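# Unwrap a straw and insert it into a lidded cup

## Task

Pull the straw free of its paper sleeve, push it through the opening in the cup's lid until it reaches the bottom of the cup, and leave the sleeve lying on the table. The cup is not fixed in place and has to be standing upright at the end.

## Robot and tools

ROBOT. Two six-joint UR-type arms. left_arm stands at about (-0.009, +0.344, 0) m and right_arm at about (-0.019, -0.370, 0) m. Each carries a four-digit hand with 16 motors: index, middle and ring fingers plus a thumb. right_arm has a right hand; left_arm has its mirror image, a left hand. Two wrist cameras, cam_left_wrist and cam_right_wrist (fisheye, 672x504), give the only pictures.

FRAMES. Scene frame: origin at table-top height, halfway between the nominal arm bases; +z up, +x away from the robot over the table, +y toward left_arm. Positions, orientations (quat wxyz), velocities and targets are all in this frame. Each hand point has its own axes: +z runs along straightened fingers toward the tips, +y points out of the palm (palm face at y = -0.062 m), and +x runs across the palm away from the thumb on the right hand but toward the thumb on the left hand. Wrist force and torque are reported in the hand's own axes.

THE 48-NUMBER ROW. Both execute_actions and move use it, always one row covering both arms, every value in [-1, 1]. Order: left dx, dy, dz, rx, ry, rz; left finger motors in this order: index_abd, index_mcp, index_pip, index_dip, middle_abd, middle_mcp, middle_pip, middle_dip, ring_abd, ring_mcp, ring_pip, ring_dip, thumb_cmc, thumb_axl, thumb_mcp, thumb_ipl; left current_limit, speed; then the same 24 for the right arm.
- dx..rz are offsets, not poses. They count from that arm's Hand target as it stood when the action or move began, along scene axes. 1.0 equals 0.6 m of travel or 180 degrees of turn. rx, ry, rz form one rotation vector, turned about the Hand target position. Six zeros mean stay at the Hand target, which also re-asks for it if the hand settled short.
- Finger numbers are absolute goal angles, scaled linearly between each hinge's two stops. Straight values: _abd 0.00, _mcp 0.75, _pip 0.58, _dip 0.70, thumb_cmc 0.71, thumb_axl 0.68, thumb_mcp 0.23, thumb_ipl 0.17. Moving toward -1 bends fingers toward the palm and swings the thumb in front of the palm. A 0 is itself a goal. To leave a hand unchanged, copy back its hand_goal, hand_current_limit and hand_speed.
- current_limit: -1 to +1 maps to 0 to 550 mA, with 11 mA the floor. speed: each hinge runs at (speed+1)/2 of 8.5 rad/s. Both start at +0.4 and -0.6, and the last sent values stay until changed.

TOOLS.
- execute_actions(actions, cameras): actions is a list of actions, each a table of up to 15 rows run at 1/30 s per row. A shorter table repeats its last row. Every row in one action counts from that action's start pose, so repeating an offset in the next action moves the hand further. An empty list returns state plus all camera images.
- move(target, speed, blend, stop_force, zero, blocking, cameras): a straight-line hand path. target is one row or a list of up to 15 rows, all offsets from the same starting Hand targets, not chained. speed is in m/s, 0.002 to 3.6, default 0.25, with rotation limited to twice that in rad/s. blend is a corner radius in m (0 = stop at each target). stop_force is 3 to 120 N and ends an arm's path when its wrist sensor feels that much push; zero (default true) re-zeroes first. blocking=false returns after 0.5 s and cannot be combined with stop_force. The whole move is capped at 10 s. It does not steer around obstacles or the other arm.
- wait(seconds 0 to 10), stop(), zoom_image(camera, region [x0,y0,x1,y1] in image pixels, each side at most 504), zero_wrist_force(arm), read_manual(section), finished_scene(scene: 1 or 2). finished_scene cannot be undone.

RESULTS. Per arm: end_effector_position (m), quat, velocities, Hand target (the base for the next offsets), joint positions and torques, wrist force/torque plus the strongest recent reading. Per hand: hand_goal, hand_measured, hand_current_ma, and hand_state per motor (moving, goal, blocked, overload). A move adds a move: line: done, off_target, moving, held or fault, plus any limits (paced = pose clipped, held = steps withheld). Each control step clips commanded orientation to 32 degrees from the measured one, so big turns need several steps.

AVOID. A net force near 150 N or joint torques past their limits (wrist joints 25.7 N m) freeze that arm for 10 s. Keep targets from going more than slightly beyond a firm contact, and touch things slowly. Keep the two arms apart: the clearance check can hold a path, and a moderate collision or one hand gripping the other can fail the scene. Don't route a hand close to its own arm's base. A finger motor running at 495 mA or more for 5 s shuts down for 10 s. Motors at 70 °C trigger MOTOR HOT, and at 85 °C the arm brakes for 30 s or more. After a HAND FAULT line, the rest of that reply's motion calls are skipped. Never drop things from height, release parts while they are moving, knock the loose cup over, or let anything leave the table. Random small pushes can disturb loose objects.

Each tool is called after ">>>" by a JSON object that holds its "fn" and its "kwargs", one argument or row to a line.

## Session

Scene 1 done. Now scene 2.

>>> {"fn": "execute_actions", "kwargs": {
  "actions": []
}}

Scene clock: 0.00 s.
left_arm: end_effector_position=(+0.3967, +0.4319, +0.2300) hand_goal=(+0.000, +0.754, +0.576, +0.696, +0.000, +0.754, +0.576, +0.696, +0.000, +0.754, +0.576, +0.696, +0.714, +0.678, +0.226, +0.168) hand_measured=(+0.000, +0.754, +0.576, +0.696, +0.000, +0.754, +0.576, +0.696, +0.000, +0.754, +0.576, +0.696, +0.714, +0.678, +0.226, +0.168) hand_current_ma=(+0, +0, +0, +0, +0, +0, +0, +0, +0, +0, +0, +0, +0, +0, +0, +0) hand_state=(goal, goal, goal, goal, goal, goal, goal, goal, goal, goal, goal, goal, goal, goal, goal, goal) hand_current_limit=0.40 hand_speed=-0.60 end_effector_quat_wxyz=(+0.000, -0.003, +1.000, +0.000) | right_arm: end_effector_position=(+0.3853, -0.4646, +0.2300) hand_goal=(+0.000, +0.754, +0.576, +0.696, +0.000, +0.754, +0.576, +0.696, +0.000, +0.754, +0.576, +0.696, +0.714, +0.678, +0.226, +0.168) hand_measured=(+0.000, +0.754, +0.576, +0.696, +0.000, +0.754, +0.576, +0.696, +0.000, +0.754, +0.576, +0.696, +0.714, +0.678, +0.226, +0.168) hand_current_ma=(+0, +0, +0, +0, +0, +0, +0, +0, +0, +0, +0, +0, +0, +0, +0, +0) hand_state=(goal, goal, goal, goal, goal, goal, goal, goal, goal, goal, goal, goal, goal, goal, goal, goal) hand_current_limit=0.40 hand_speed=-0.60 end_effector_quat_wxyz=(+0.000, +1.000, -0.012, +0.000)
Joint positions: left_arm=[3.458 -1.419 -2.042 -1.252 1.571 -1.255] | right_arm=[-0.316 -1.723 2.042 -1.89 -1.571 1.255]
Joint velocities: within noise
Joint torques (N m): no reading
Motor temperatures (°C): left_arm=[34 31 31 40 36 38] | right_arm=[29 34 32 41 35 34]
Wrist force (N): no reading
Wrist torque (N m): no reading
Wrist force, peak (N): no reading
Hand target: left_arm +0.3967, +0.4319, +0.2300; +0.000, -0.003, +1.000, +0.000 | right_arm +0.3853, -0.4646, +0.2300; +0.000, +1.000, -0.012, +0.000

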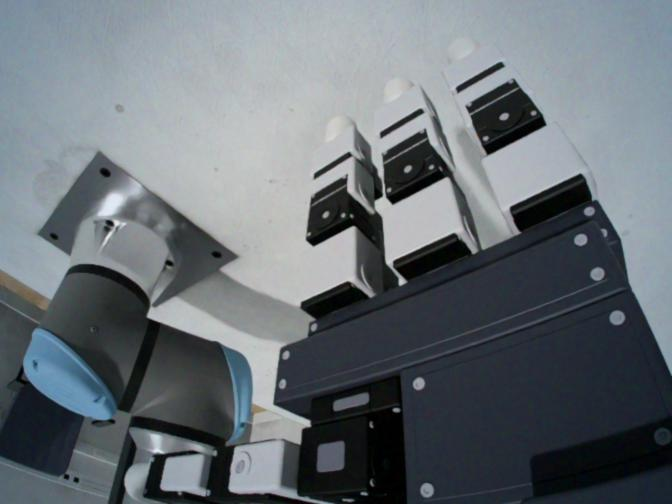

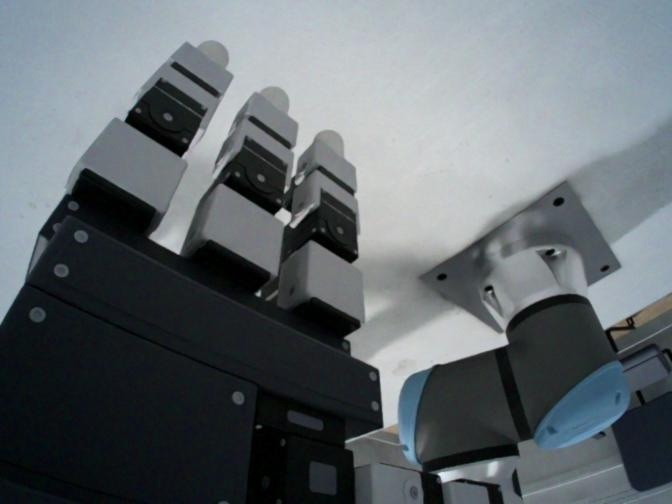

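>>> {"fn": "move", "kwargs": {
  "target": [0,0,0,0,0,0,0.08,0.754,0.576,0.696,-0.08,0.754,0.576,0.696,-0.1,-0.4,-0.67,-0.16,-0.57,0.678,0.226,0.168,0.5,-0.8,0.0812,0.3643,0.25,0.2739,-0.0515,-0.0966,0.09,0.754,0.576,-0.609,-0.09,0.754,0.576,-0.609,-0.1,-0.4,-0.67,-0.16,0.714,0.678,0.226,0.168,0.5,-0.8],
  "speed": 0.25,
  "cameras": ["cam_right_wrist"]
}}

Scene clock: 31.17 s.
left_arm: end_effector_position=(+0.3967, +0.4319, +0.2300) hand_goal=(+0.080, +0.754, +0.576, +0.696, -0.080, +0.754, +0.576, +0.696, -0.100, -0.400, -0.670, -0.160, -0.570, +0.678, +0.226, +0.168) hand_measured=(+0.076, +0.754, +0.576, +0.696, -0.076, +0.754, +0.576, +0.696, -0.096, -0.380, -0.666, -0.158, -0.568, +0.678, +0.224, +0.168) hand_current_ma=(+0, +0, +0, +0, +0, +0, +0, +0, +0, +9, +0, +0, +0, +0, +0, +0) hand_state=(goal, goal, goal, goal, goal, goal, goal, goal, goal, goal, goal, goal, goal, goal, goal, goal) hand_current_limit=0.50 hand_speed=-0.80 end_effector_quat_wxyz=(+0.000, -0.003, +1.000, +0.000) | right_arm: end_effector_position=(+0.4340, -0.2461, +0.3800) hand_goal=(+0.090, +0.754, +0.576, -0.608, -0.090, +0.754, +0.576, -0.608, -0.100, -0.400, -0.670, -0.160, +0.714, +0.678, +0.226, +0.168) hand_measured=(+0.086, +0.748, +0.576, -0.604, -0.086, +0.748, +0.576, -0.604, -0.096, -0.388, -0.664, -0.156, +0.710, +0.678, +0.224, +0.168) hand_current_ma=(-16, -28, +4, +18, +17, -30, +4, +15, +18, +68, +31, +15, -25, -4, -17, -2) hand_state=(goal, goal, goal, goal, goal, goal, goal, goal, goal, goal, goal, goal, goal, goal, goal, goal) hand_current_limit=0.50 hand_speed=-0.80 end_effector_quat_wxyz=(-0.416, +0.893, -0.157, +0.073)
Joint positions: left_arm=[3.458 -1.419 -2.042 -1.252 1.571 -1.255] | right_arm=[-0.284 -1.76 1.739 -1.599 -0.7 1.634]
Joint torques (N m): left_arm=[-0.41 15.99 21.08 2.8 0.33 -0.09] | right_arm=[7.71 -20.81 -15.05 -5.52 2.7 1.56]
Wrist force (N): left_arm=[-0.2 -0.1 0.0] | right_arm=[-1.1 -0.4 0.1]
Wrist torque (N m): left_arm=[0.11 0.07 -0.01] | right_arm=[0.02 0.24 -0.05]
Wrist force, peak (N): left_arm=[-0.4 0.0 0.3] | right_arm=[-1.4 -0.8 -0.4]
Hand target: left_arm +0.3967, +0.4319, +0.2300; +0.000, -0.003, +1.000, +0.000 | right_arm +0.4341, -0.2460, +0.3800; -0.416, +0.893, -0.157, +0.073
Off the commanded pose: left_arm 0.000 m, 0 deg | right_arm 0.000 m, 0 deg.
move: done
camera_calibration:
cam_right_wrist: T_world_to_cam=[[-0.838922, -0.158332, -0.520712, 0.559357], [-0.51855, -0.0580062, 0.853077, -0.157296], [-0.165274, 0.985681, -0.0334406, 0.454591], [0, 0, 0, 1]] pos_world=[0.462823, -0.368641, 0.440652]
Images, in order (width x height): cam_right_wrist 672x504.

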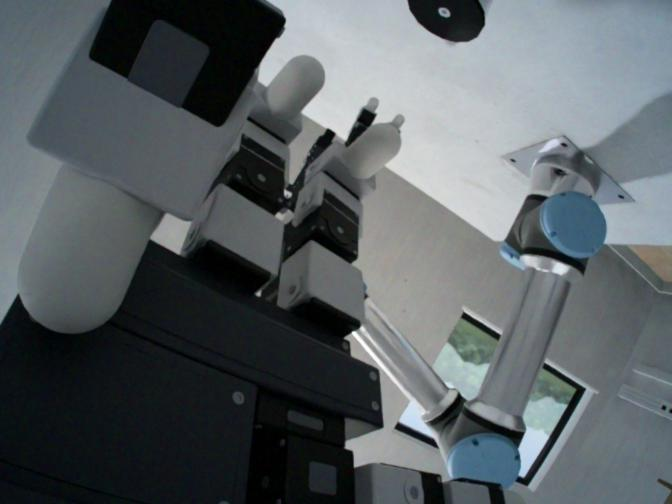

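>>> {"fn": "zoom_image", "kwargs": {
  "camera": "cam_right_wrist",
  "region": [330, 0, 672, 150]
}}

Scaled by 1.474 from the camera's 672x504 image, which has a finer 960x720 frame.

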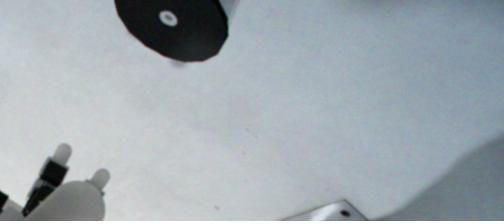

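>>> {"fn": "move", "kwargs": {
  "target": [0,0,0,0,0,0,0.08,0.754,0.576,0.696,-0.08,0.754,0.576,0.696,-0.1,-0.4,-0.67,-0.16,-0.57,0.678,0.226,0.168,0.5,-0.8,0,0,0.1,-0.2,-0.033,0,0.09,0.754,0.576,-0.608,-0.09,0.754,0.576,-0.608,-0.1,-0.4,-0.67,-0.16,0.714,0.678,0.226,0.168,0.5,-0.8],
  "speed": 0.3,
  "cameras": ["cam_right_wrist"]
}}

Scene clock: 52.03 s.
left_arm: end_effector_position=(+0.3967, +0.4319, +0.2300) hand_goal=(+0.080, +0.754, +0.576, +0.696, -0.080, +0.754, +0.576, +0.696, -0.100, -0.400, -0.670, -0.160, -0.570, +0.678, +0.226, +0.168) hand_measured=(+0.076, +0.754, +0.576, +0.696, -0.076, +0.754, +0.576, +0.696, -0.096, -0.380, -0.666, -0.158, -0.568, +0.678, +0.224, +0.168) hand_current_ma=(+0, +0, +0, +0, +0, +0, +0, +0, +0, +9, +0, +0, +0, +0, +0, +0) hand_state=(goal, goal, goal, goal, goal, goal, goal, goal, goal, goal, goal, goal, goal, goal, goal, goal) hand_current_limit=0.50 hand_speed=-0.80 end_effector_quat_wxyz=(+0.000, -0.003, +1.000, +0.000) | right_arm: end_effector_position=(+0.4341, -0.2460, +0.4400) hand_goal=(+0.090, +0.754, +0.576, -0.608, -0.090, +0.754, +0.576, -0.608, -0.100, -0.400, -0.670, -0.160, +0.714, +0.678, +0.226, +0.168) hand_measured=(+0.088, +0.748, +0.576, -0.604, -0.086, +0.748, +0.576, -0.604, -0.096, -0.388, -0.666, -0.158, +0.708, +0.678, +0.224, +0.168) hand_current_ma=(-11, -29, +4, +18, +17, -31, +4, +15, +18, +67, +22, +14, -26, -4, -17, -2) hand_state=(goal, goal, goal, goal, goal, goal, goal, goal, goal, goal, goal, goal, goal, goal, goal, goal) hand_current_limit=0.50 hand_speed=-0.80 end_effector_quat_wxyz=(-0.127, +0.973, -0.105, +0.163)
Joint positions: left_arm=[3.458 -1.419 -2.042 -1.252 1.571 -1.255] | right_arm=[0.064 -1.727 1.567 -1.78 -1.37 1.864]
Joint torques (N m): left_arm=[-0.61 16.79 21.76 2.78 0.38 0.05] | right_arm=[7.72 -8.81 -30.87 -6.05 -0.98 1.82]
Wrist force (N): left_arm=[0.0 0.0 0.0] | right_arm=[0.0 -0.1 0.0]
Wrist torque (N m): left_arm=[0.10 0.05 0.00] | right_arm=[0.05 0.06 0.07]
Wrist force, peak (N): left_arm=[0.4 0.3 0.0] | right_arm=[-1.5 -0.1 -0.1]
Hand target: left_arm +0.3967, +0.4319, +0.2300; +0.000, -0.003, +1.000, +0.000 | right_arm +0.4341, -0.2460, +0.4400; -0.127, +0.973, -0.105, +0.163
Off the commanded pose: left_arm 0.000 m, 0 deg | right_arm 0.000 m, 0 deg.
move: done
camera_calibration:
cam_right_wrist: T_world_to_cam=[[-0.789098, -0.459833, -0.407282, 0.444923], [-0.600339, 0.436921, 0.669845, 0.0293716], [-0.130067, 0.773081, -0.620829, 0.64748], [0, 0, 0, 1]] pos_world=[0.452937, -0.308797, 0.563509]
Images, in order (width x height): cam_right_wrist 672x504.

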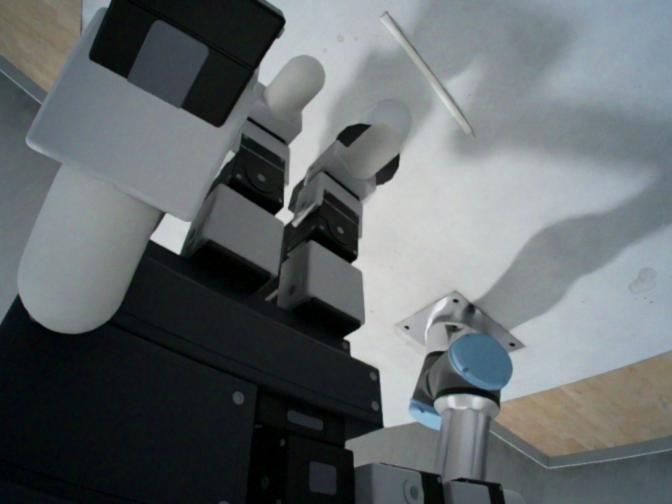

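>>> {"fn": "zoom_image", "kwargs": {
  "camera": "cam_right_wrist",
  "region": [330, 0, 530, 200]
}}

Scaled by 2.520 from the camera's 672x504 image, which has a finer 960x720 frame.

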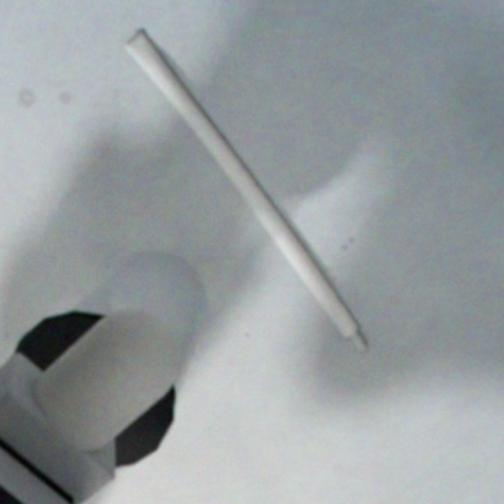

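>>> {"fn": "move", "kwargs": {
  "target": [0,0,0,0,0,0,0.08,0.754,0.576,0.696,-0.08,0.754,0.576,0.696,-0.1,-0.4,-0.67,-0.16,-0.57,0.678,0.226,0.168,0.5,-0.8,0.0093,0.2828,-0.4,0.0362,0.1431,-0.5027,0.09,0.754,0.576,-0.608,-0.09,0.754,0.576,-0.608,-0.1,-0.4,-0.67,-0.16,0.714,0.678,0.226,0.168,0.5,-0.8],
  "speed": 0.25,
  "cameras": ["cam_right_wrist"]
}}

Scene clock: 180.93 s.
left_arm: end_effector_position=(+0.3967, +0.4319, +0.2300) hand_goal=(+0.080, +0.754, +0.576, +0.696, -0.080, +0.754, +0.576, +0.696, -0.100, -0.400, -0.670, -0.160, -0.570, +0.678, +0.226, +0.168) hand_measured=(+0.076, +0.754, +0.576, +0.696, -0.076, +0.754, +0.576, +0.696, -0.096, -0.380, -0.666, -0.158, -0.568, +0.678, +0.224, +0.168) hand_current_ma=(+0, +0, +0, +0, +0, +0, +0, +0, +0, +9, +0, +0, +0, +0, +0, +0) hand_state=(goal, goal, goal, goal, goal, goal, goal, goal, goal, goal, goal, goal, goal, goal, goal, goal) hand_current_limit=0.50 hand_speed=-0.80 end_effector_quat_wxyz=(+0.000, -0.003, +1.000, +0.000) | right_arm: end_effector_position=(+0.4396, -0.0764, +0.2001) hand_goal=(+0.090, +0.754, +0.576, -0.608, -0.090, +0.754, +0.576, -0.608, -0.100, -0.400, -0.670, -0.160, +0.714, +0.678, +0.226, +0.168) hand_measured=(+0.088, +0.750, +0.576, -0.604, -0.086, +0.750, +0.576, -0.604, -0.096, -0.388, -0.666, -0.158, +0.712, +0.678, +0.224, +0.168) hand_current_ma=(-11, -23, +4, +18, +17, -25, +4, +15, +17, +67, +17, +14, -14, -4, -17, -2) hand_state=(goal, goal, goal, goal, goal, goal, goal, goal, goal, goal, goal, goal, goal, goal, goal, goal) hand_current_limit=0.50 hand_speed=-0.80 end_effector_quat_wxyz=(+0.000, -0.614, +0.789, -0.001)
Joint positions: left_arm=[3.458 -1.419 -2.042 -1.252 1.571 -1.255] | right_arm=[0.235 -1.306 1.68 -1.944 -1.572 3.602]
Joint torques (N m): left_arm=[-0.62 16.55 21.12 2.67 0.46 0.03] | right_arm=[7.66 -23.65 -13.67 -5.51 1.4 1.74]
Wrist force (N): left_arm=[0.0 -0.3 0.3] | right_arm=[-0.1 0.2 0.0]
Wrist torque (N m): left_arm=[0.05 0.06 0.00] | right_arm=[0.08 0.01 0.01]
Wrist force, peak (N): left_arm=[-0.3 -0.3 0.0] | right_arm=[-0.2 -0.2 -1.2]
Hand target: left_arm +0.3967, +0.4319, +0.2300; +0.000, -0.003, +1.000, +0.000 | right_arm +0.4396, -0.0763, +0.2000; +0.000, -0.614, +0.789, -0.001
Off the commanded pose: left_arm 0.000 m, 0 deg | right_arm 0.000 m, 0 deg.
move: done
camera_calibration:
cam_right_wrist: T_world_to_cam=[[-0.476365, 0.879241, -0.00348172, 0.313563], [0.603571, 0.329884, 0.725864, -0.429372], [0.639358, 0.343675, -0.687829, 0.0104067], [0, 0, 0, 1]] pos_world=[0.401873, -0.137631, 0.319916]
Images, in order (width x height): cam_right_wrist 672x504.

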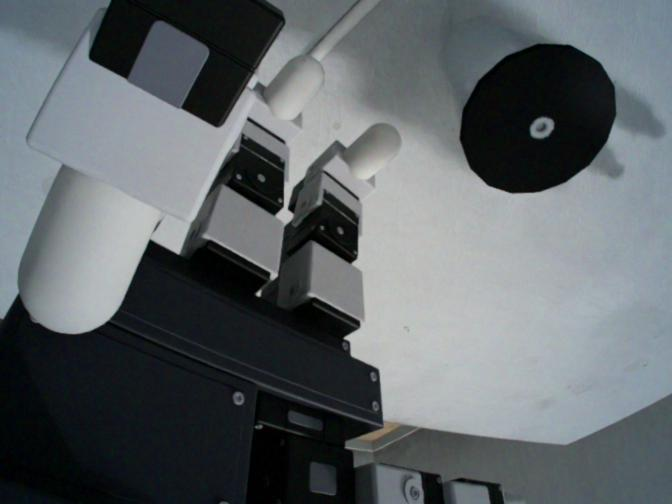

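>>> {"fn": "zoom_image", "kwargs": {
  "camera": "cam_right_wrist",
  "region": [260, 0, 420, 160]
}}

Scaled by 3.150 from the camera's 672x504 image, which has a finer 960x720 frame.

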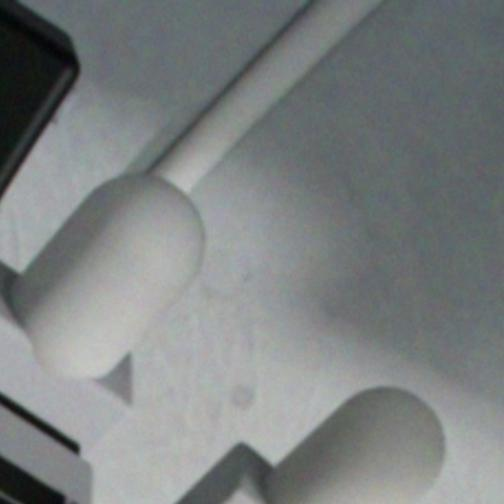

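>>> {"fn": "move", "kwargs": {
  "target": [0,0,0,0,0,0,0.08,0.754,0.576,0.696,-0.08,0.754,0.576,0.696,-0.1,-0.4,-0.67,-0.16,-0.57,0.678,0.226,0.168,0.5,-0.8,-0.0025,-0.0097,-0.1167,0,0,0,0.09,0.754,0.576,-0.608,-0.09,0.754,0.576,-0.608,-0.1,-0.4,-0.67,-0.16,0.714,0.678,0.226,0.168,0.5,-0.8],
  "speed": 0.15,
  "cameras": ["cam_right_wrist"]
}}

>>> {"fn": "zoom_image", "kwargs": {
  "camera": "cam_right_wrist",
  "region": [250, 0, 450, 160]
}}

Scene clock: 228.33 s.
left_arm: end_effector_position=(+0.3967, +0.4319, +0.2300) hand_goal=(+0.080, +0.754, +0.576, +0.696, -0.080, +0.754, +0.576, +0.696, -0.100, -0.400, -0.670, -0.160, -0.570, +0.678, +0.226, +0.168) hand_measured=(+0.076, +0.754, +0.576, +0.696, -0.076, +0.754, +0.576, +0.696, -0.096, -0.380, -0.666, -0.158, -0.568, +0.678, +0.224, +0.168) hand_current_ma=(+0, +0, +0, +0, +0, +0, +0, +0, +0, +9, +0, +0, +0, +0, +0, +0) hand_state=(goal, goal, goal, goal, goal, goal, goal, goal, goal, goal, goal, goal, goal, goal, goal, goal) hand_current_limit=0.50 hand_speed=-0.80 end_effector_quat_wxyz=(+0.000, -0.003, +1.000, +0.000) | right_arm: end_effector_position=(+0.4381, -0.0821, +0.1301) hand_goal=(+0.090, +0.754, +0.576, -0.608, -0.090, +0.754, +0.576, -0.608, -0.100, -0.400, -0.670, -0.160, +0.714, +0.678, +0.226, +0.168) hand_measured=(+0.088, +0.750, +0.576, -0.604, -0.086, +0.750, +0.576, -0.604, -0.096, -0.388, -0.666, -0.158, +0.712, +0.678, +0.224, +0.168) hand_current_ma=(-11, -22, +4, +18, +17, -24, +4, +15, +17, +67, +17, +14, -14, -4, -18, -2) hand_state=(goal, goal, goal, goal, goal, goal, goal, goal, goal, goal, goal, goal, goal, goal, goal, goal) hand_current_limit=0.50 hand_speed=-0.80 end_effector_quat_wxyz=(+0.000, -0.614, +0.789, -0.001)
Joint positions: left_arm=[3.458 -1.419 -2.042 -1.252 1.571 -1.255] | right_arm=[0.225 -1.24 1.79 -2.12 -1.572 3.593]
Joint torques (N m): left_arm=[-0.14 16.84 21.46 2.96 0.53 -0.04] | right_arm=[-10.76 -24.14 -10.75 -5.6 1.45 -1.72]
Wrist force (N): left_arm=[0.1 -0.2 -0.2] | right_arm=[-0.1 0.2 -0.4]
Wrist torque (N m): left_arm=[0.11 0.03 0.01] | right_arm=[0.12 0.02 0.10]
Wrist force, peak (N): left_arm=[0.5 0.1 -0.2] | right_arm=[0.0 0.3 -1.1]
Hand target: left_arm +0.3967, +0.4319, +0.2300; +0.000, -0.003, +1.000, +0.000 | right_arm +0.4381, -0.0821, +0.1300; +0.000, -0.614, +0.789, -0.001
Off the commanded pose: left_arm 0.000 m, 0 deg | right_arm 0.000 m, 0 deg.
move: done
camera_calibration:
cam_right_wrist: T_world_to_cam=[[-0.476034, 0.87942, -0.00334698, 0.317564], [0.603828, 0.329617, 0.725772, -0.375859], [0.639362, 0.343471, -0.687927, -0.0347943], [0, 0, 0, 1]] pos_world=[0.400372, -0.143432, 0.249915]
Images, in order (width x height): cam_right_wrist 672x504.

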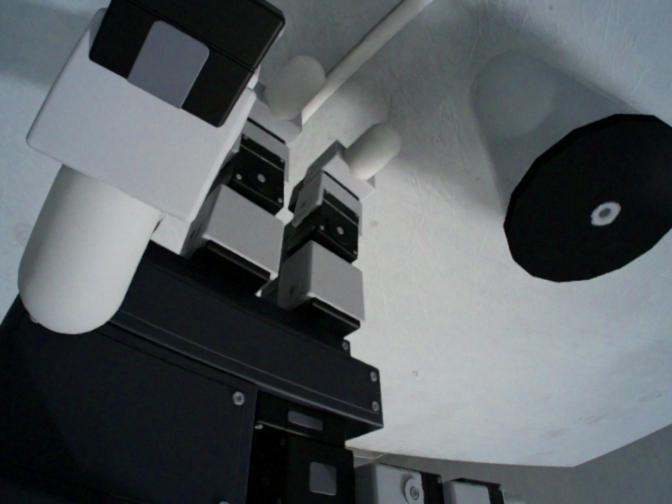

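Scaled by 2.520 from the camera's 672x504 image, which has a finer 960x720 frame.

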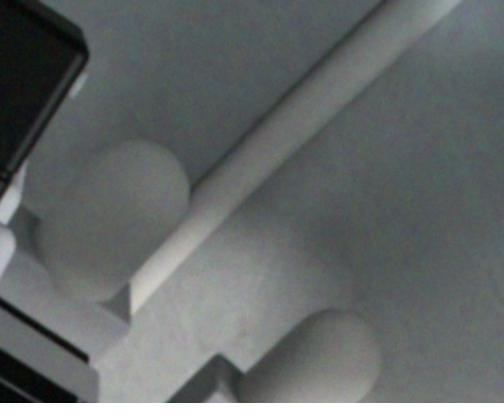

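>>> {"fn": "move", "kwargs": {
  "target": [
    [0,0,0,0,0,0,0.08,0.754,0.576,0.696,-0.08,0.754,0.576,0.696,-0.1,-0.4,-0.67,-0.16,-0.57,0.678,0.226,0.168,0.5,-0.8,0,0,-0.05,0,0,0,0.09,0.754,0.576,-0.608,-0.09,0.754,0.576,-0.608,-0.1,-0.4,-0.67,-0.16,0.714,0.678,0.226,0.168,0.5,-0.8],
    [0,0,0,0,0,0,0.08,0.754,0.576,0.696,-0.08,0.754,0.576,0.696,-0.1,-0.4,-0.67,-0.16,-0.57,0.678,0.226,0.168,0.5,-0.8,0,0,-0.0738,0,0,0,0.09,0.754,0.576,-0.608,-0.09,0.754,0.576,-0.608,-0.1,-0.4,-0.67,-0.16,0.714,0.678,0.226,0.168,0.5,-0.8]
  ],
  "speed": [0.08, 0.015],
  "stop_force": 4,
  "cameras": ["cam_right_wrist"]
}}

>>> {"fn": "zoom_image", "kwargs": {
  "camera": "cam_right_wrist",
  "region": [250, 0, 450, 160]
}}

Scene clock: 268.50 s.
left_arm: end_effector_position=(+0.3967, +0.4319, +0.2300) hand_goal=(+0.080, +0.754, +0.576, +0.696, -0.080, +0.754, +0.576, +0.696, -0.100, -0.400, -0.670, -0.160, -0.570, +0.678, +0.226, +0.168) hand_measured=(+0.076, +0.754, +0.576, +0.696, -0.076, +0.754, +0.576, +0.696, -0.096, -0.380, -0.666, -0.158, -0.568, +0.678, +0.224, +0.168) hand_current_ma=(+0, +0, +0, +0, +0, +0, +0, +0, +0, +9, +0, +0, +0, +0, +0, +0) hand_state=(goal, goal, goal, goal, goal, goal, goal, goal, goal, goal, goal, goal, goal, goal, goal, goal) hand_current_limit=0.50 hand_speed=-0.80 end_effector_quat_wxyz=(+0.000, -0.003, +1.000, +0.000) | right_arm: end_effector_position=(+0.4381, -0.0821, +0.0857) hand_goal=(+0.090, +0.754, +0.576, -0.608, -0.090, +0.754, +0.576, -0.608, -0.100, -0.400, -0.670, -0.160, +0.714, +0.678, +0.226, +0.168) hand_measured=(+0.088, +0.750, +0.576, -0.604, -0.086, +0.750, +0.576, -0.604, -0.096, -0.388, -0.666, -0.158, +0.712, +0.678, +0.224, +0.168) hand_current_ma=(-11, -22, +4, +18, +17, -24, +4, +15, +17, +67, +17, +14, -14, -4, -18, -2) hand_state=(goal, goal, goal, goal, goal, goal, goal, goal, goal, goal, goal, goal, goal, goal, goal, goal) hand_current_limit=0.50 hand_speed=-0.80 end_effector_quat_wxyz=(+0.000, -0.614, +0.789, -0.001)
Joint positions: left_arm=[3.458 -1.419 -2.042 -1.252 1.571 -1.255] | right_arm=[0.225 -1.179 1.838 -2.229 -1.572 3.593]
Joint torques (N m): left_arm=[-0.84 16.41 21.21 2.78 0.42 -0.05] | right_arm=[6.92 -25.54 -11.04 -5.47 1.44 1.4]
Wrist force (N): left_arm=[0.1 0.1 0.3] | right_arm=[0.2 0.3 0.0]
Wrist torque (N m): left_arm=[0.11 0.05 0.00] | right_arm=[0.10 -0.02 0.13]
Wrist force, peak (N): left_arm=[0.4 -0.4 0.3] | right_arm=[-0.1 0.3 -1.0]
Hand target: left_arm +0.3967, +0.4319, +0.2300; +0.000, -0.003, +1.000, +0.000 | right_arm +0.4381, -0.0821, +0.0857; +0.000, -0.614, +0.789, -0.001
Off the commanded pose: left_arm 0.000 m, 0 deg | right_arm 0.000 m, 0 deg.
move: done
camera_calibration:
cam_right_wrist: T_world_to_cam=[[-0.476034, 0.879421, -0.00334785, 0.317416], [0.603782, 0.329593, 0.725821, -0.34363], [0.639405, 0.343494, -0.687875, -0.0653629], [0, 0, 0, 1]] pos_world=[0.400372, -0.143432, 0.205515]
Images, in order (width x height): cam_right_wrist 672x504.

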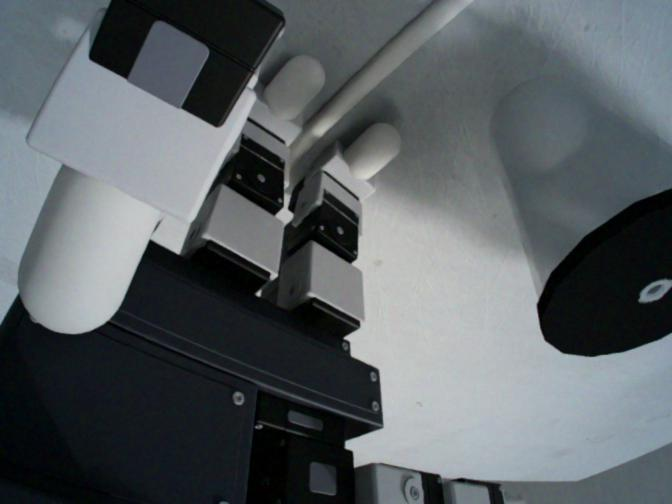

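Scaled by 2.520 from the camera's 672x504 image, which has a finer 960x720 frame.

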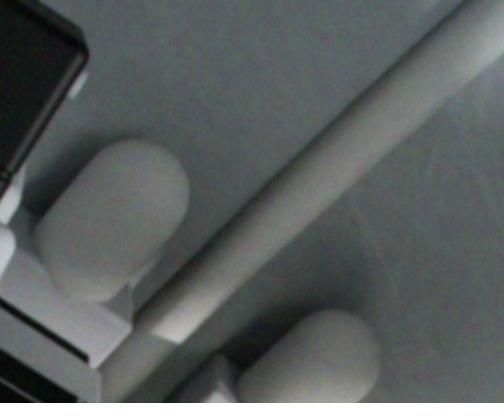

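>>> {"fn": "move", "kwargs": {
  "target": [0,0,0,0,0,0,0.08,0.754,0.576,0.696,-0.08,0.754,0.576,0.696,-0.1,-0.4,-0.67,-0.16,-0.57,0.678,0.226,0.168,0.5,-0.8,0,0,0,0,0,0,-0.4,0.754,0.576,-0.608,0.4,0.754,0.576,-0.608,-0.1,-0.4,-0.67,-0.16,0.714,0.678,0.226,0.168,0.5,-0.95],
  "speed": 0.1
}}

>>> {"fn": "wait", "kwargs": {
  "seconds": 2,
  "cameras": ["cam_right_wrist"]
}}

>>> {"fn": "zoom_image", "kwargs": {
  "camera": "cam_right_wrist",
  "region": [250, 0, 450, 160]
}}

Scene clock: 282.17 s.
left_arm: end_effector_position=(+0.3967, +0.4319, +0.2300) hand_goal=(+0.080, +0.754, +0.576, +0.696, -0.080, +0.754, +0.576, +0.696, -0.100, -0.400, -0.670, -0.160, -0.570, +0.678, +0.226, +0.168) hand_measured=(+0.076, +0.754, +0.576, +0.696, -0.076, +0.754, +0.576, +0.696, -0.096, -0.380, -0.666, -0.158, -0.568, +0.678, +0.224, +0.168) hand_current_ma=(+0, +0, +0, +0, +0, +0, +0, +0, +0, +9, +0, +0, +0, +0, +0, +0) hand_state=(goal, goal, goal, goal, goal, goal, goal, goal, goal, goal, goal, goal, goal, goal, goal, goal) hand_current_limit=0.50 hand_speed=-0.80 end_effector_quat_wxyz=(+0.000, -0.003, +1.000, +0.000) | right_arm: end_effector_position=(+0.4381, -0.0821, +0.0857) hand_goal=(-0.400, +0.754, +0.576, -0.608, +0.400, +0.754, +0.576, -0.608, -0.100, -0.400, -0.670, -0.160, +0.714, +0.678, +0.226, +0.168) hand_measured=(-0.068, +0.750, +0.576, -0.604, +0.052, +0.750, +0.576, -0.604, -0.096, -0.388, -0.666, -0.158, +0.712, +0.678, +0.224, +0.168) hand_current_ma=(+413, -19, +4, +18, -412, -22, +4, +15, +17, +67, +17, +14, -14, -4, -18, -2) hand_state=(blocked, goal, goal, goal, blocked, goal, goal, goal, goal, goal, goal, goal, goal, goal, goal, goal) hand_current_limit=0.50 hand_speed=-0.95 end_effector_quat_wxyz=(+0.000, -0.614, +0.789, -0.001)
Joint positions: left_arm=[3.458 -1.419 -2.042 -1.252 1.571 -1.255] | right_arm=[0.225 -1.179 1.838 -2.229 -1.572 3.593]
Joint torques (N m): left_arm=[-0.06 17.08 21.39 2.81 0.64 -0.08] | right_arm=[6.77 -25.78 -11.79 -5.28 1.28 1.12]
Wrist force (N): left_arm=[0.0 -0.2 0.2] | right_arm=[-0.2 0.0 -1.1]
Wrist torque (N m): left_arm=[0.08 0.06 0.00] | right_arm=[0.15 0.01 0.08]
Wrist force, peak (N): left_arm=[-0.1 -0.1 0.6] | right_arm=[-0.3 0.1 -1.3]
Hand target: left_arm +0.3967, +0.4319, +0.2300; +0.000, -0.003, +1.000, +0.000 | right_arm +0.4381, -0.0821, +0.0857; +0.000, -0.614, +0.789, -0.001
Off the commanded pose: left_arm 0.000 m, 0 deg | right_arm 0.000 m, 0 deg.
move: done

Scene clock: 284.17 s.
left_arm: end_effector_position=(+0.3967, +0.4319, +0.2300) hand_goal=(+0.080, +0.754, +0.576, +0.696, -0.080, +0.754, +0.576, +0.696, -0.100, -0.400, -0.670, -0.160, -0.570, +0.678, +0.226, +0.168) hand_measured=(+0.076, +0.754, +0.576, +0.696, -0.076, +0.754, +0.576, +0.696, -0.096, -0.380, -0.666, -0.158, -0.568, +0.678, +0.224, +0.168) hand_current_ma=(+0, +0, +0, +0, +0, +0, +0, +0, +0, +9, +0, +0, +0, +0, +0, +0) hand_state=(goal, goal, goal, goal, goal, goal, goal, goal, goal, goal, goal, goal, goal, goal, goal, goal) hand_current_limit=0.50 hand_speed=-0.80 end_effector_quat_wxyz=(+0.000, -0.003, +1.000, +0.000) | right_arm: end_effector_position=(+0.4381, -0.0821, +0.0857) hand_goal=(-0.400, +0.754, +0.576, -0.608, +0.400, +0.754, +0.576, -0.608, -0.100, -0.400, -0.670, -0.160, +0.714, +0.678, +0.226, +0.168) hand_measured=(-0.068, +0.750, +0.576, -0.604, +0.052, +0.750, +0.576, -0.604, -0.096, -0.388, -0.666, -0.158, +0.712, +0.678, +0.224, +0.168) hand_current_ma=(+412, -19, +4, +18, -412, -22, +4, +15, +17, +67, +17, +14, -14, -4, -18, -2) hand_state=(blocked, goal, goal, goal, blocked, goal, goal, goal, goal, goal, goal, goal, goal, goal, goal, goal) hand_current_limit=0.50 hand_speed=-0.95 end_effector_quat_wxyz=(+0.000, -0.614, +0.789, -0.001)
Joint positions: left_arm=[3.458 -1.419 -2.042 -1.252 1.571 -1.255] | right_arm=[0.225 -1.179 1.838 -2.229 -1.572 3.593]
Joint torques (N m): left_arm=[0.08 17.55 21.61 2.89 0.72 -0.01] | right_arm=[6.98 -26.24 -11.2 -4.83 1.16 1.19]
Wrist force (N): left_arm=[0.1 0.1 0.4] | right_arm=[-0.2 0.0 -1.2]
Wrist torque (N m): left_arm=[0.09 0.04 0.00] | right_arm=[0.15 0.00 0.08]
Wrist force, peak (N): left_arm=[0.3 -0.3 0.2] | right_arm=[-0.4 0.3 -1.5]
Hand target: left_arm +0.3967, +0.4319, +0.2300; +0.000, -0.003, +1.000, +0.000 | right_arm +0.4381, -0.0821, +0.0857; +0.000, -0.614, +0.789, -0.001
Off the commanded pose: left_arm 0.000 m, 0 deg | right_arm 0.000 m, 0 deg.
wait: 2.00 s; at rest by 0.17 s
camera_calibration:
cam_right_wrist: T_world_to_cam=[[-0.476034, 0.879421, -0.00334785, 0.317416], [0.603782, 0.329593, 0.725821, -0.34363], [0.639405, 0.343494, -0.687875, -0.0653629], [0, 0, 0, 1]] pos_world=[0.400372, -0.143432, 0.205515]
Images, in order (width x height): cam_right_wrist 672x504.

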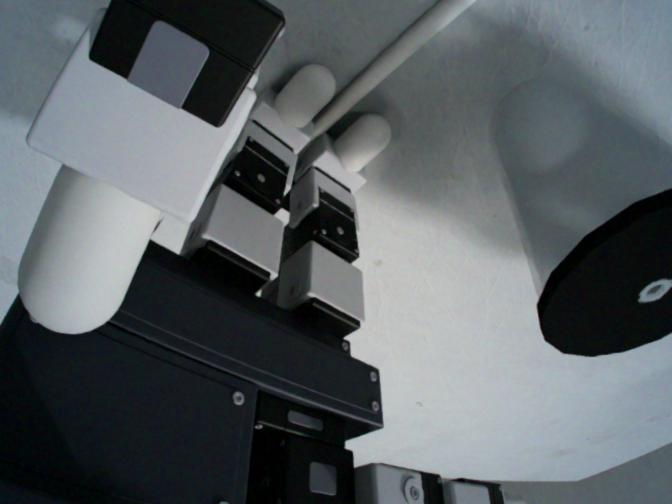

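Scaled by 2.520 from the camera's 672x504 image, which has a finer 960x720 frame.

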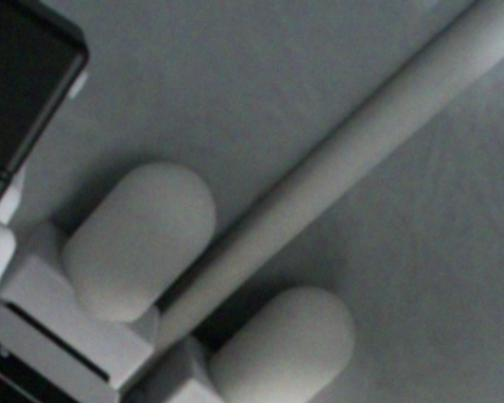

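>>> {"fn": "move", "kwargs": {
  "target": [-0.3345,-0.7548,-0.1258,0,0,0.4187,0.08,0.754,0.576,0.696,-0.08,0.754,0.576,0.696,-0.1,-0.4,-0.67,-0.16,-0.57,0.678,0.226,0.168,0.5,-0.8,0,0,0.1167,0,0,0,-0.4,0.754,0.576,-0.608,0.4,0.754,0.576,-0.608,-0.1,-0.4,-0.67,-0.16,0.714,0.678,0.226,0.168,0.5,-0.95],
  "speed": 0.2,
  "cameras": ["cam_left_wrist", "cam_right_wrist"]
}}

>>> {"fn": "zoom_image", "kwargs": {
  "camera": "cam_left_wrist",
  "region": [260, 20, 460, 180]
}}

Scene clock: 323.67 s.
left_arm: end_effector_position=(+0.1960, -0.0209, +0.1545) hand_goal=(+0.080, +0.754, +0.576, +0.696, -0.080, +0.754, +0.576, +0.696, -0.100, -0.400, -0.670, -0.160, -0.570, +0.678, +0.226, +0.168) hand_measured=(+0.076, +0.754, +0.576, +0.696, -0.076, +0.754, +0.576, +0.696, -0.096, -0.380, -0.666, -0.158, -0.568, +0.678, +0.224, +0.168) hand_current_ma=(+0, +0, +0, +0, +0, +0, +0, +0, +0, +9, +0, +0, +0, +0, +0, +0) hand_state=(goal, goal, goal, goal, goal, goal, goal, goal, goal, goal, goal, goal, goal, goal, goal, goal) hand_current_limit=0.50 hand_speed=-0.80 end_effector_quat_wxyz=(+0.000, -0.614, +0.789, +0.000) | right_arm: end_effector_position=(+0.4381, -0.0821, +0.1557) hand_goal=(-0.400, +0.754, +0.576, -0.608, +0.400, +0.754, +0.576, -0.608, -0.100, -0.400, -0.670, -0.160, +0.714, +0.678, +0.226, +0.168) hand_measured=(-0.138, +0.752, +0.576, -0.604, +0.092, +0.750, +0.576, -0.606, -0.096, -0.388, -0.666, -0.158, +0.712, +0.678, +0.224, +0.168) hand_current_ma=(+413, -15, +4, +15, -412, -16, +4, +11, +17, +67, +17, +14, -14, -4, -18, -2) hand_state=(blocked, goal, goal, goal, blocked, goal, goal, goal, goal, goal, goal, goal, goal, goal, goal, goal) hand_current_limit=0.50 hand_speed=-0.95 end_effector_quat_wxyz=(+0.000, -0.614, +0.789, -0.001)
Joint positions: left_arm=[2.531 -1.601 -2.086 -1.026 1.571 -3.496] | right_arm=[0.225 -1.271 1.757 -2.057 -1.572 3.593]
Joint torques (N m): left_arm=[-9.38 11.52 27.49 4.69 1.22 -2.68] | right_arm=[5.93 -38.21 -28.23 0.32 0.85 0.96]
Wrist force (N): left_arm=[0.1 -0.2 0.3] | right_arm=[-0.5 0.2 -0.5]
Wrist torque (N m): left_arm=[0.07 0.05 0.01] | right_arm=[0.12 0.08 0.07]
Wrist force, peak (N): left_arm=[-0.3 0.6 -0.1] | right_arm=[-0.4 0.5 -1.3]
Hand target: left_arm +0.1960, -0.0210, +0.1545; +0.000, -0.614, +0.789, +0.000 | right_arm +0.4381, -0.0821, +0.1557; +0.000, -0.614, +0.789, -0.001
Off the commanded pose: left_arm 0.000 m, 0 deg | right_arm 0.000 m, 0 deg.
move: done
camera_calibration:
cam_left_wrist: T_world_to_cam=[[0.791188, 0.611071, -0.0247654, -0.165467], [0.427743, -0.523973, 0.736538, -0.255744], [0.437101, -0.593333, -0.675943, 0.137058], [0, 0, 0, 1]] pos_world=[0.1804, 0.0484299, 0.27691]
cam_right_wrist: T_world_to_cam=[[-0.476034, 0.879421, -0.00334785, 0.31765], [0.603782, 0.329593, 0.725821, -0.394438], [0.639405, 0.343494, -0.687875, -0.0172116], [0, 0, 0, 1]] pos_world=[0.400372, -0.143432, 0.275515]

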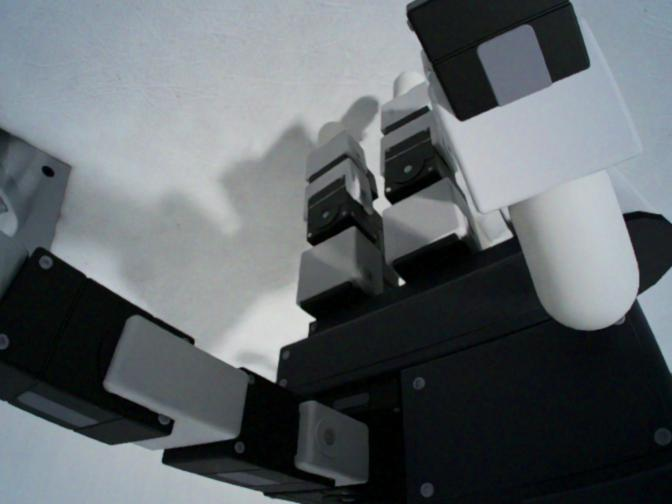

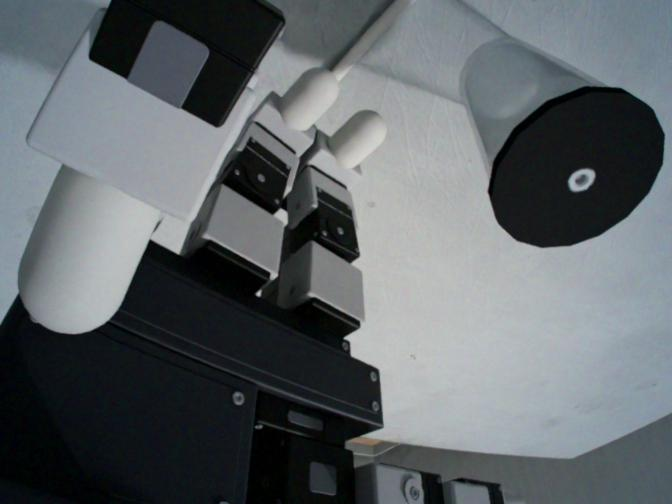

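Scaled by 2.520 from the camera's 672x504 image, which has a finer 960x720 frame.

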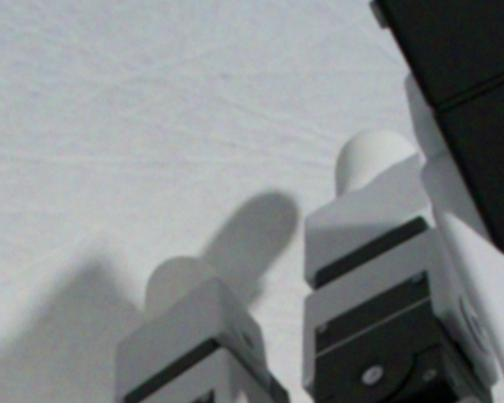

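>>> {"fn": "zoom_image", "kwargs": {
  "camera": "cam_right_wrist",
  "region": [250, 0, 450, 160]
}}

Scaled by 2.520 from the camera's 672x504 image, which has a finer 960x720 frame.

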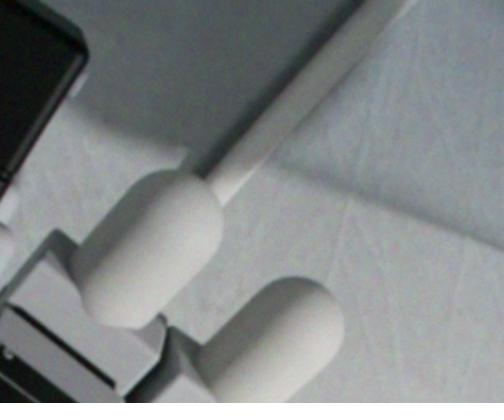

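>>> {"fn": "move", "kwargs": {
  "target": [0,0,0,0,0,0,0.08,0.754,0.576,0.696,-0.08,0.754,0.576,0.696,-0.1,-0.4,-0.67,-0.16,-0.57,0.678,0.226,0.168,0.5,-0.8,0,0,-0.075,0,0,0,0.09,0.754,0.576,-0.608,-0.09,0.754,0.576,-0.608,-0.1,-0.4,-0.67,-0.16,0.714,0.678,0.226,0.168,0.5,-0.85],
  "speed": 0.06,
  "cameras": ["cam_right_wrist"]
}}

>>> {"fn": "zoom_image", "kwargs": {
  "camera": "cam_right_wrist",
  "region": [250, 0, 450, 160]
}}

Scene clock: 339.17 s.
left_arm: end_effector_position=(+0.1960, -0.0210, +0.1545) hand_goal=(+0.080, +0.754, +0.576, +0.696, -0.080, +0.754, +0.576, +0.696, -0.100, -0.400, -0.670, -0.160, -0.570, +0.678, +0.226, +0.168) hand_measured=(+0.076, +0.754, +0.576, +0.696, -0.076, +0.754, +0.576, +0.696, -0.096, -0.380, -0.666, -0.158, -0.568, +0.678, +0.224, +0.168) hand_current_ma=(+0, +0, +0, +0, +0, +0, +0, +0, +0, +9, +0, +0, +0, +0, +0, +0) hand_state=(goal, goal, goal, goal, goal, goal, goal, goal, goal, goal, goal, goal, goal, goal, goal, goal) hand_current_limit=0.50 hand_speed=-0.80 end_effector_quat_wxyz=(+0.000, -0.614, +0.789, +0.000) | right_arm: end_effector_position=(+0.4381, -0.0821, +0.1109) hand_goal=(+0.090, +0.754, +0.576, -0.608, -0.090, +0.754, +0.576, -0.608, -0.100, -0.400, -0.670, -0.160, +0.714, +0.678, +0.226, +0.168) hand_measured=(+0.086, +0.752, +0.576, -0.604, -0.086, +0.750, +0.576, -0.606, -0.096, -0.388, -0.666, -0.158, +0.712, +0.678, +0.224, +0.168) hand_current_ma=(-18, -15, +4, +15, +19, -16, +4, +11, +17, +67, +17, +14, -14, -4, -18, -2) hand_state=(goal, goal, goal, goal, goal, goal, goal, goal, goal, goal, goal, goal, goal, goal, goal, goal) hand_current_limit=0.50 hand_speed=-0.85 end_effector_quat_wxyz=(+0.000, -0.614, +0.789, -0.001)
Joint positions: left_arm=[2.531 -1.601 -2.085 -1.026 1.571 -3.497] | right_arm=[0.225 -1.215 1.812 -2.168 -1.572 3.592]
Joint torques (N m): left_arm=[-9.28 11.32 27.14 4.51 1.38 -2.48] | right_arm=[-4.36 -25.4 -10.53 -5.55 0.96 -0.03]
Wrist force (N): left_arm=[0.0 0.0 0.1] | right_arm=[0.1 0.3 -0.3]
Wrist torque (N m): left_arm=[0.12 0.06 -0.01] | right_arm=[0.13 -0.01 0.13]
Wrist force, peak (N): left_arm=[0.1 0.2 0.6] | right_arm=[-0.3 0.2 -1.0]
Hand target: left_arm +0.1960, -0.0210, +0.1545; +0.000, -0.614, +0.789, +0.000 | right_arm +0.4381, -0.0821, +0.1107; +0.000, -0.614, +0.789, -0.001
Off the commanded pose: left_arm 0.000 m, 0 deg | right_arm 0.000 m, 0 deg.
move: done
camera_calibration:
cam_right_wrist: T_world_to_cam=[[-0.476088, 0.879391, -0.00341033, 0.317532], [0.603786, 0.329695, 0.725771, -0.361897], [0.639361, 0.343472, -0.687928, -0.0480019], [0, 0, 0, 1]] pos_world=[0.400372, -0.143432, 0.230715]
Images, in order (width x height): cam_right_wrist 672x504.

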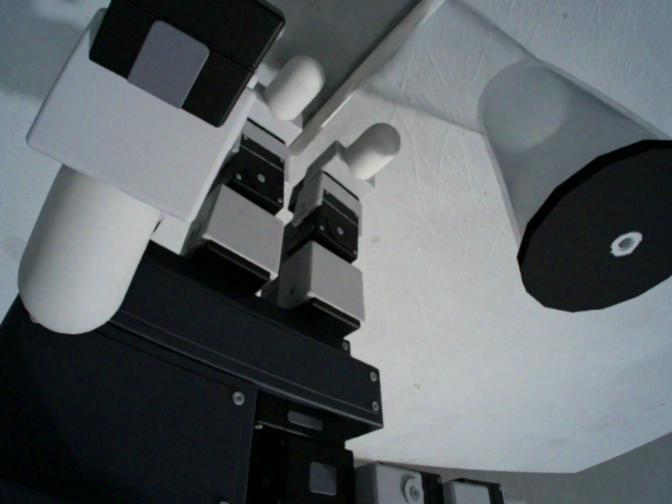

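Scaled by 2.520 from the camera's 672x504 image, which has a finer 960x720 frame.

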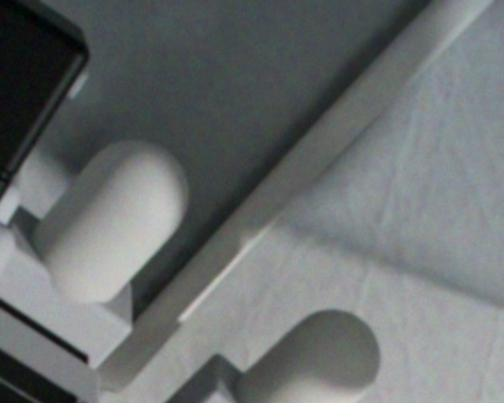

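>>> {"fn": "move", "kwargs": {
  "target": [
    [0,0,0,0,0,0,0.08,0.754,0.576,0.696,-0.08,0.754,0.576,0.696,-0.1,-0.4,-0.67,-0.16,-0.57,0.678,0.226,0.168,0.5,-0.8,-0.0242,0.0062,-0.01,0,0,0,0.09,0.754,0.576,-0.608,-0.09,0.754,0.576,-0.608,-0.1,-0.4,-0.67,-0.16,0.714,0.678,0.226,0.168,0.5,-0.85],
    [0,0,0,0,0,0,0.08,0.754,0.576,0.696,-0.08,0.754,0.576,0.696,-0.1,-0.4,-0.67,-0.16,-0.57,0.678,0.226,0.168,0.5,-0.8,-0.0242,0.0062,-0.0515,0,0,0,0.09,0.754,0.576,-0.608,-0.09,0.754,0.576,-0.608,-0.1,-0.4,-0.67,-0.16,0.714,0.678,0.226,0.168,0.5,-0.85]
  ],
  "speed": [0.04, 0.008],
  "stop_force": 3,
  "cameras": ["cam_right_wrist"]
}}

>>> {"fn": "zoom_image", "kwargs": {
  "camera": "cam_right_wrist",
  "region": [250, 0, 450, 160]
}}

Scene clock: 359.40 s.
left_arm: end_effector_position=(+0.1960, -0.0210, +0.1545) hand_goal=(+0.080, +0.754, +0.576, +0.696, -0.080, +0.754, +0.576, +0.696, -0.100, -0.400, -0.670, -0.160, -0.570, +0.678, +0.226, +0.168) hand_measured=(+0.076, +0.754, +0.576, +0.696, -0.076, +0.754, +0.576, +0.696, -0.096, -0.380, -0.666, -0.158, -0.568, +0.678, +0.224, +0.168) hand_current_ma=(+0, +0, +0, +0, +0, +0, +0, +0, +0, +9, +0, +0, +0, +0, +0, +0) hand_state=(goal, goal, goal, goal, goal, goal, goal, goal, goal, goal, goal, goal, goal, goal, goal, goal) hand_current_limit=0.50 hand_speed=-0.80 end_effector_quat_wxyz=(+0.000, -0.614, +0.789, +0.000) | right_arm: end_effector_position=(+0.4236, -0.0784, +0.0836) hand_goal=(+0.090, +0.754, +0.576, -0.608, -0.090, +0.754, +0.576, -0.608, -0.100, -0.400, -0.670, -0.160, +0.714, +0.678, +0.226, +0.168) hand_measured=(+0.086, +0.752, +0.576, -0.608, -0.086, +0.752, +0.576, -0.606, -0.096, -0.388, -0.666, -0.158, +0.712, +0.678, +0.224, +0.168) hand_current_ma=(-21, -13, -1, +3, +14, -15, +0, +6, +17, +67, +16, +14, -14, -4, -18, -2) hand_state=(goal, goal, goal, goal, goal, goal, goal, goal, goal, goal, goal, goal, goal, goal, goal, goal) hand_current_limit=0.50 hand_speed=-0.85 end_effector_quat_wxyz=(+0.000, -0.614, +0.789, -0.001)
Joint positions: left_arm=[2.531 -1.601 -2.085 -1.026 1.571 -3.497] | right_arm=[0.237 -1.199 1.874 -2.246 -1.572 3.604]
Joint torques (N m): left_arm=[-8.97 12.17 27.28 3.57 1.32 -2.44] | right_arm=[8.45 -37.62 -24.82 0.71 0.3 1.51]
Wrist force (N): left_arm=[0.1 -0.1 -0.2] | right_arm=[-0.8 -0.1 -3.5]
Wrist torque (N m): left_arm=[0.12 0.05 0.01] | right_arm=[0.33 -0.03 -0.05]
Wrist force, peak (N): left_arm=[0.5 -0.1 0.4] | right_arm=[0.2 0.2 -11.7]
Hand target: left_arm +0.1960, -0.0210, +0.1545; +0.000, -0.614, +0.789, +0.000 | right_arm +0.4236, -0.0784, +0.0836; +0.000, -0.614, +0.789, -0.001 (not the last commanded pose)
Off the commanded pose: left_arm 0.000 m, 0 deg | right_arm 0.004 m, 0 deg.
move: contact (right_arm); path passed 1 of 2 targets
camera_calibration:
cam_right_wrist: T_world_to_cam=[[-0.476034, 0.87942, -0.00334698, 0.307252], [0.603828, 0.329617, 0.725772, -0.334575], [0.639362, 0.343471, -0.687927, -0.058783], [0, 0, 0, 1]] pos_world=[0.385872, -0.139732, 0.203415]
Images, in order (width x height): cam_right_wrist 672x504.

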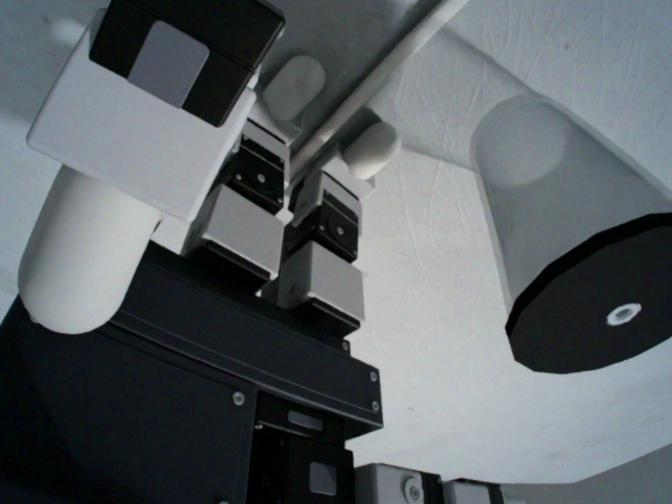

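Scaled by 2.520 from the camera's 672x504 image, which has a finer 960x720 frame.

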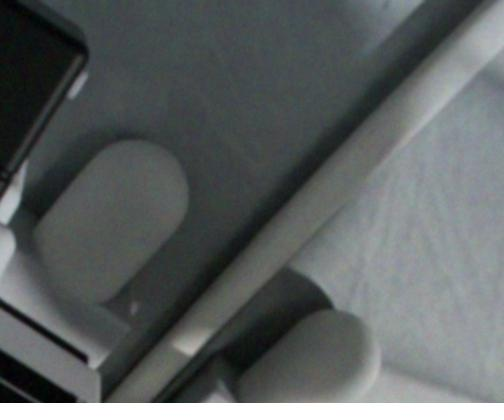

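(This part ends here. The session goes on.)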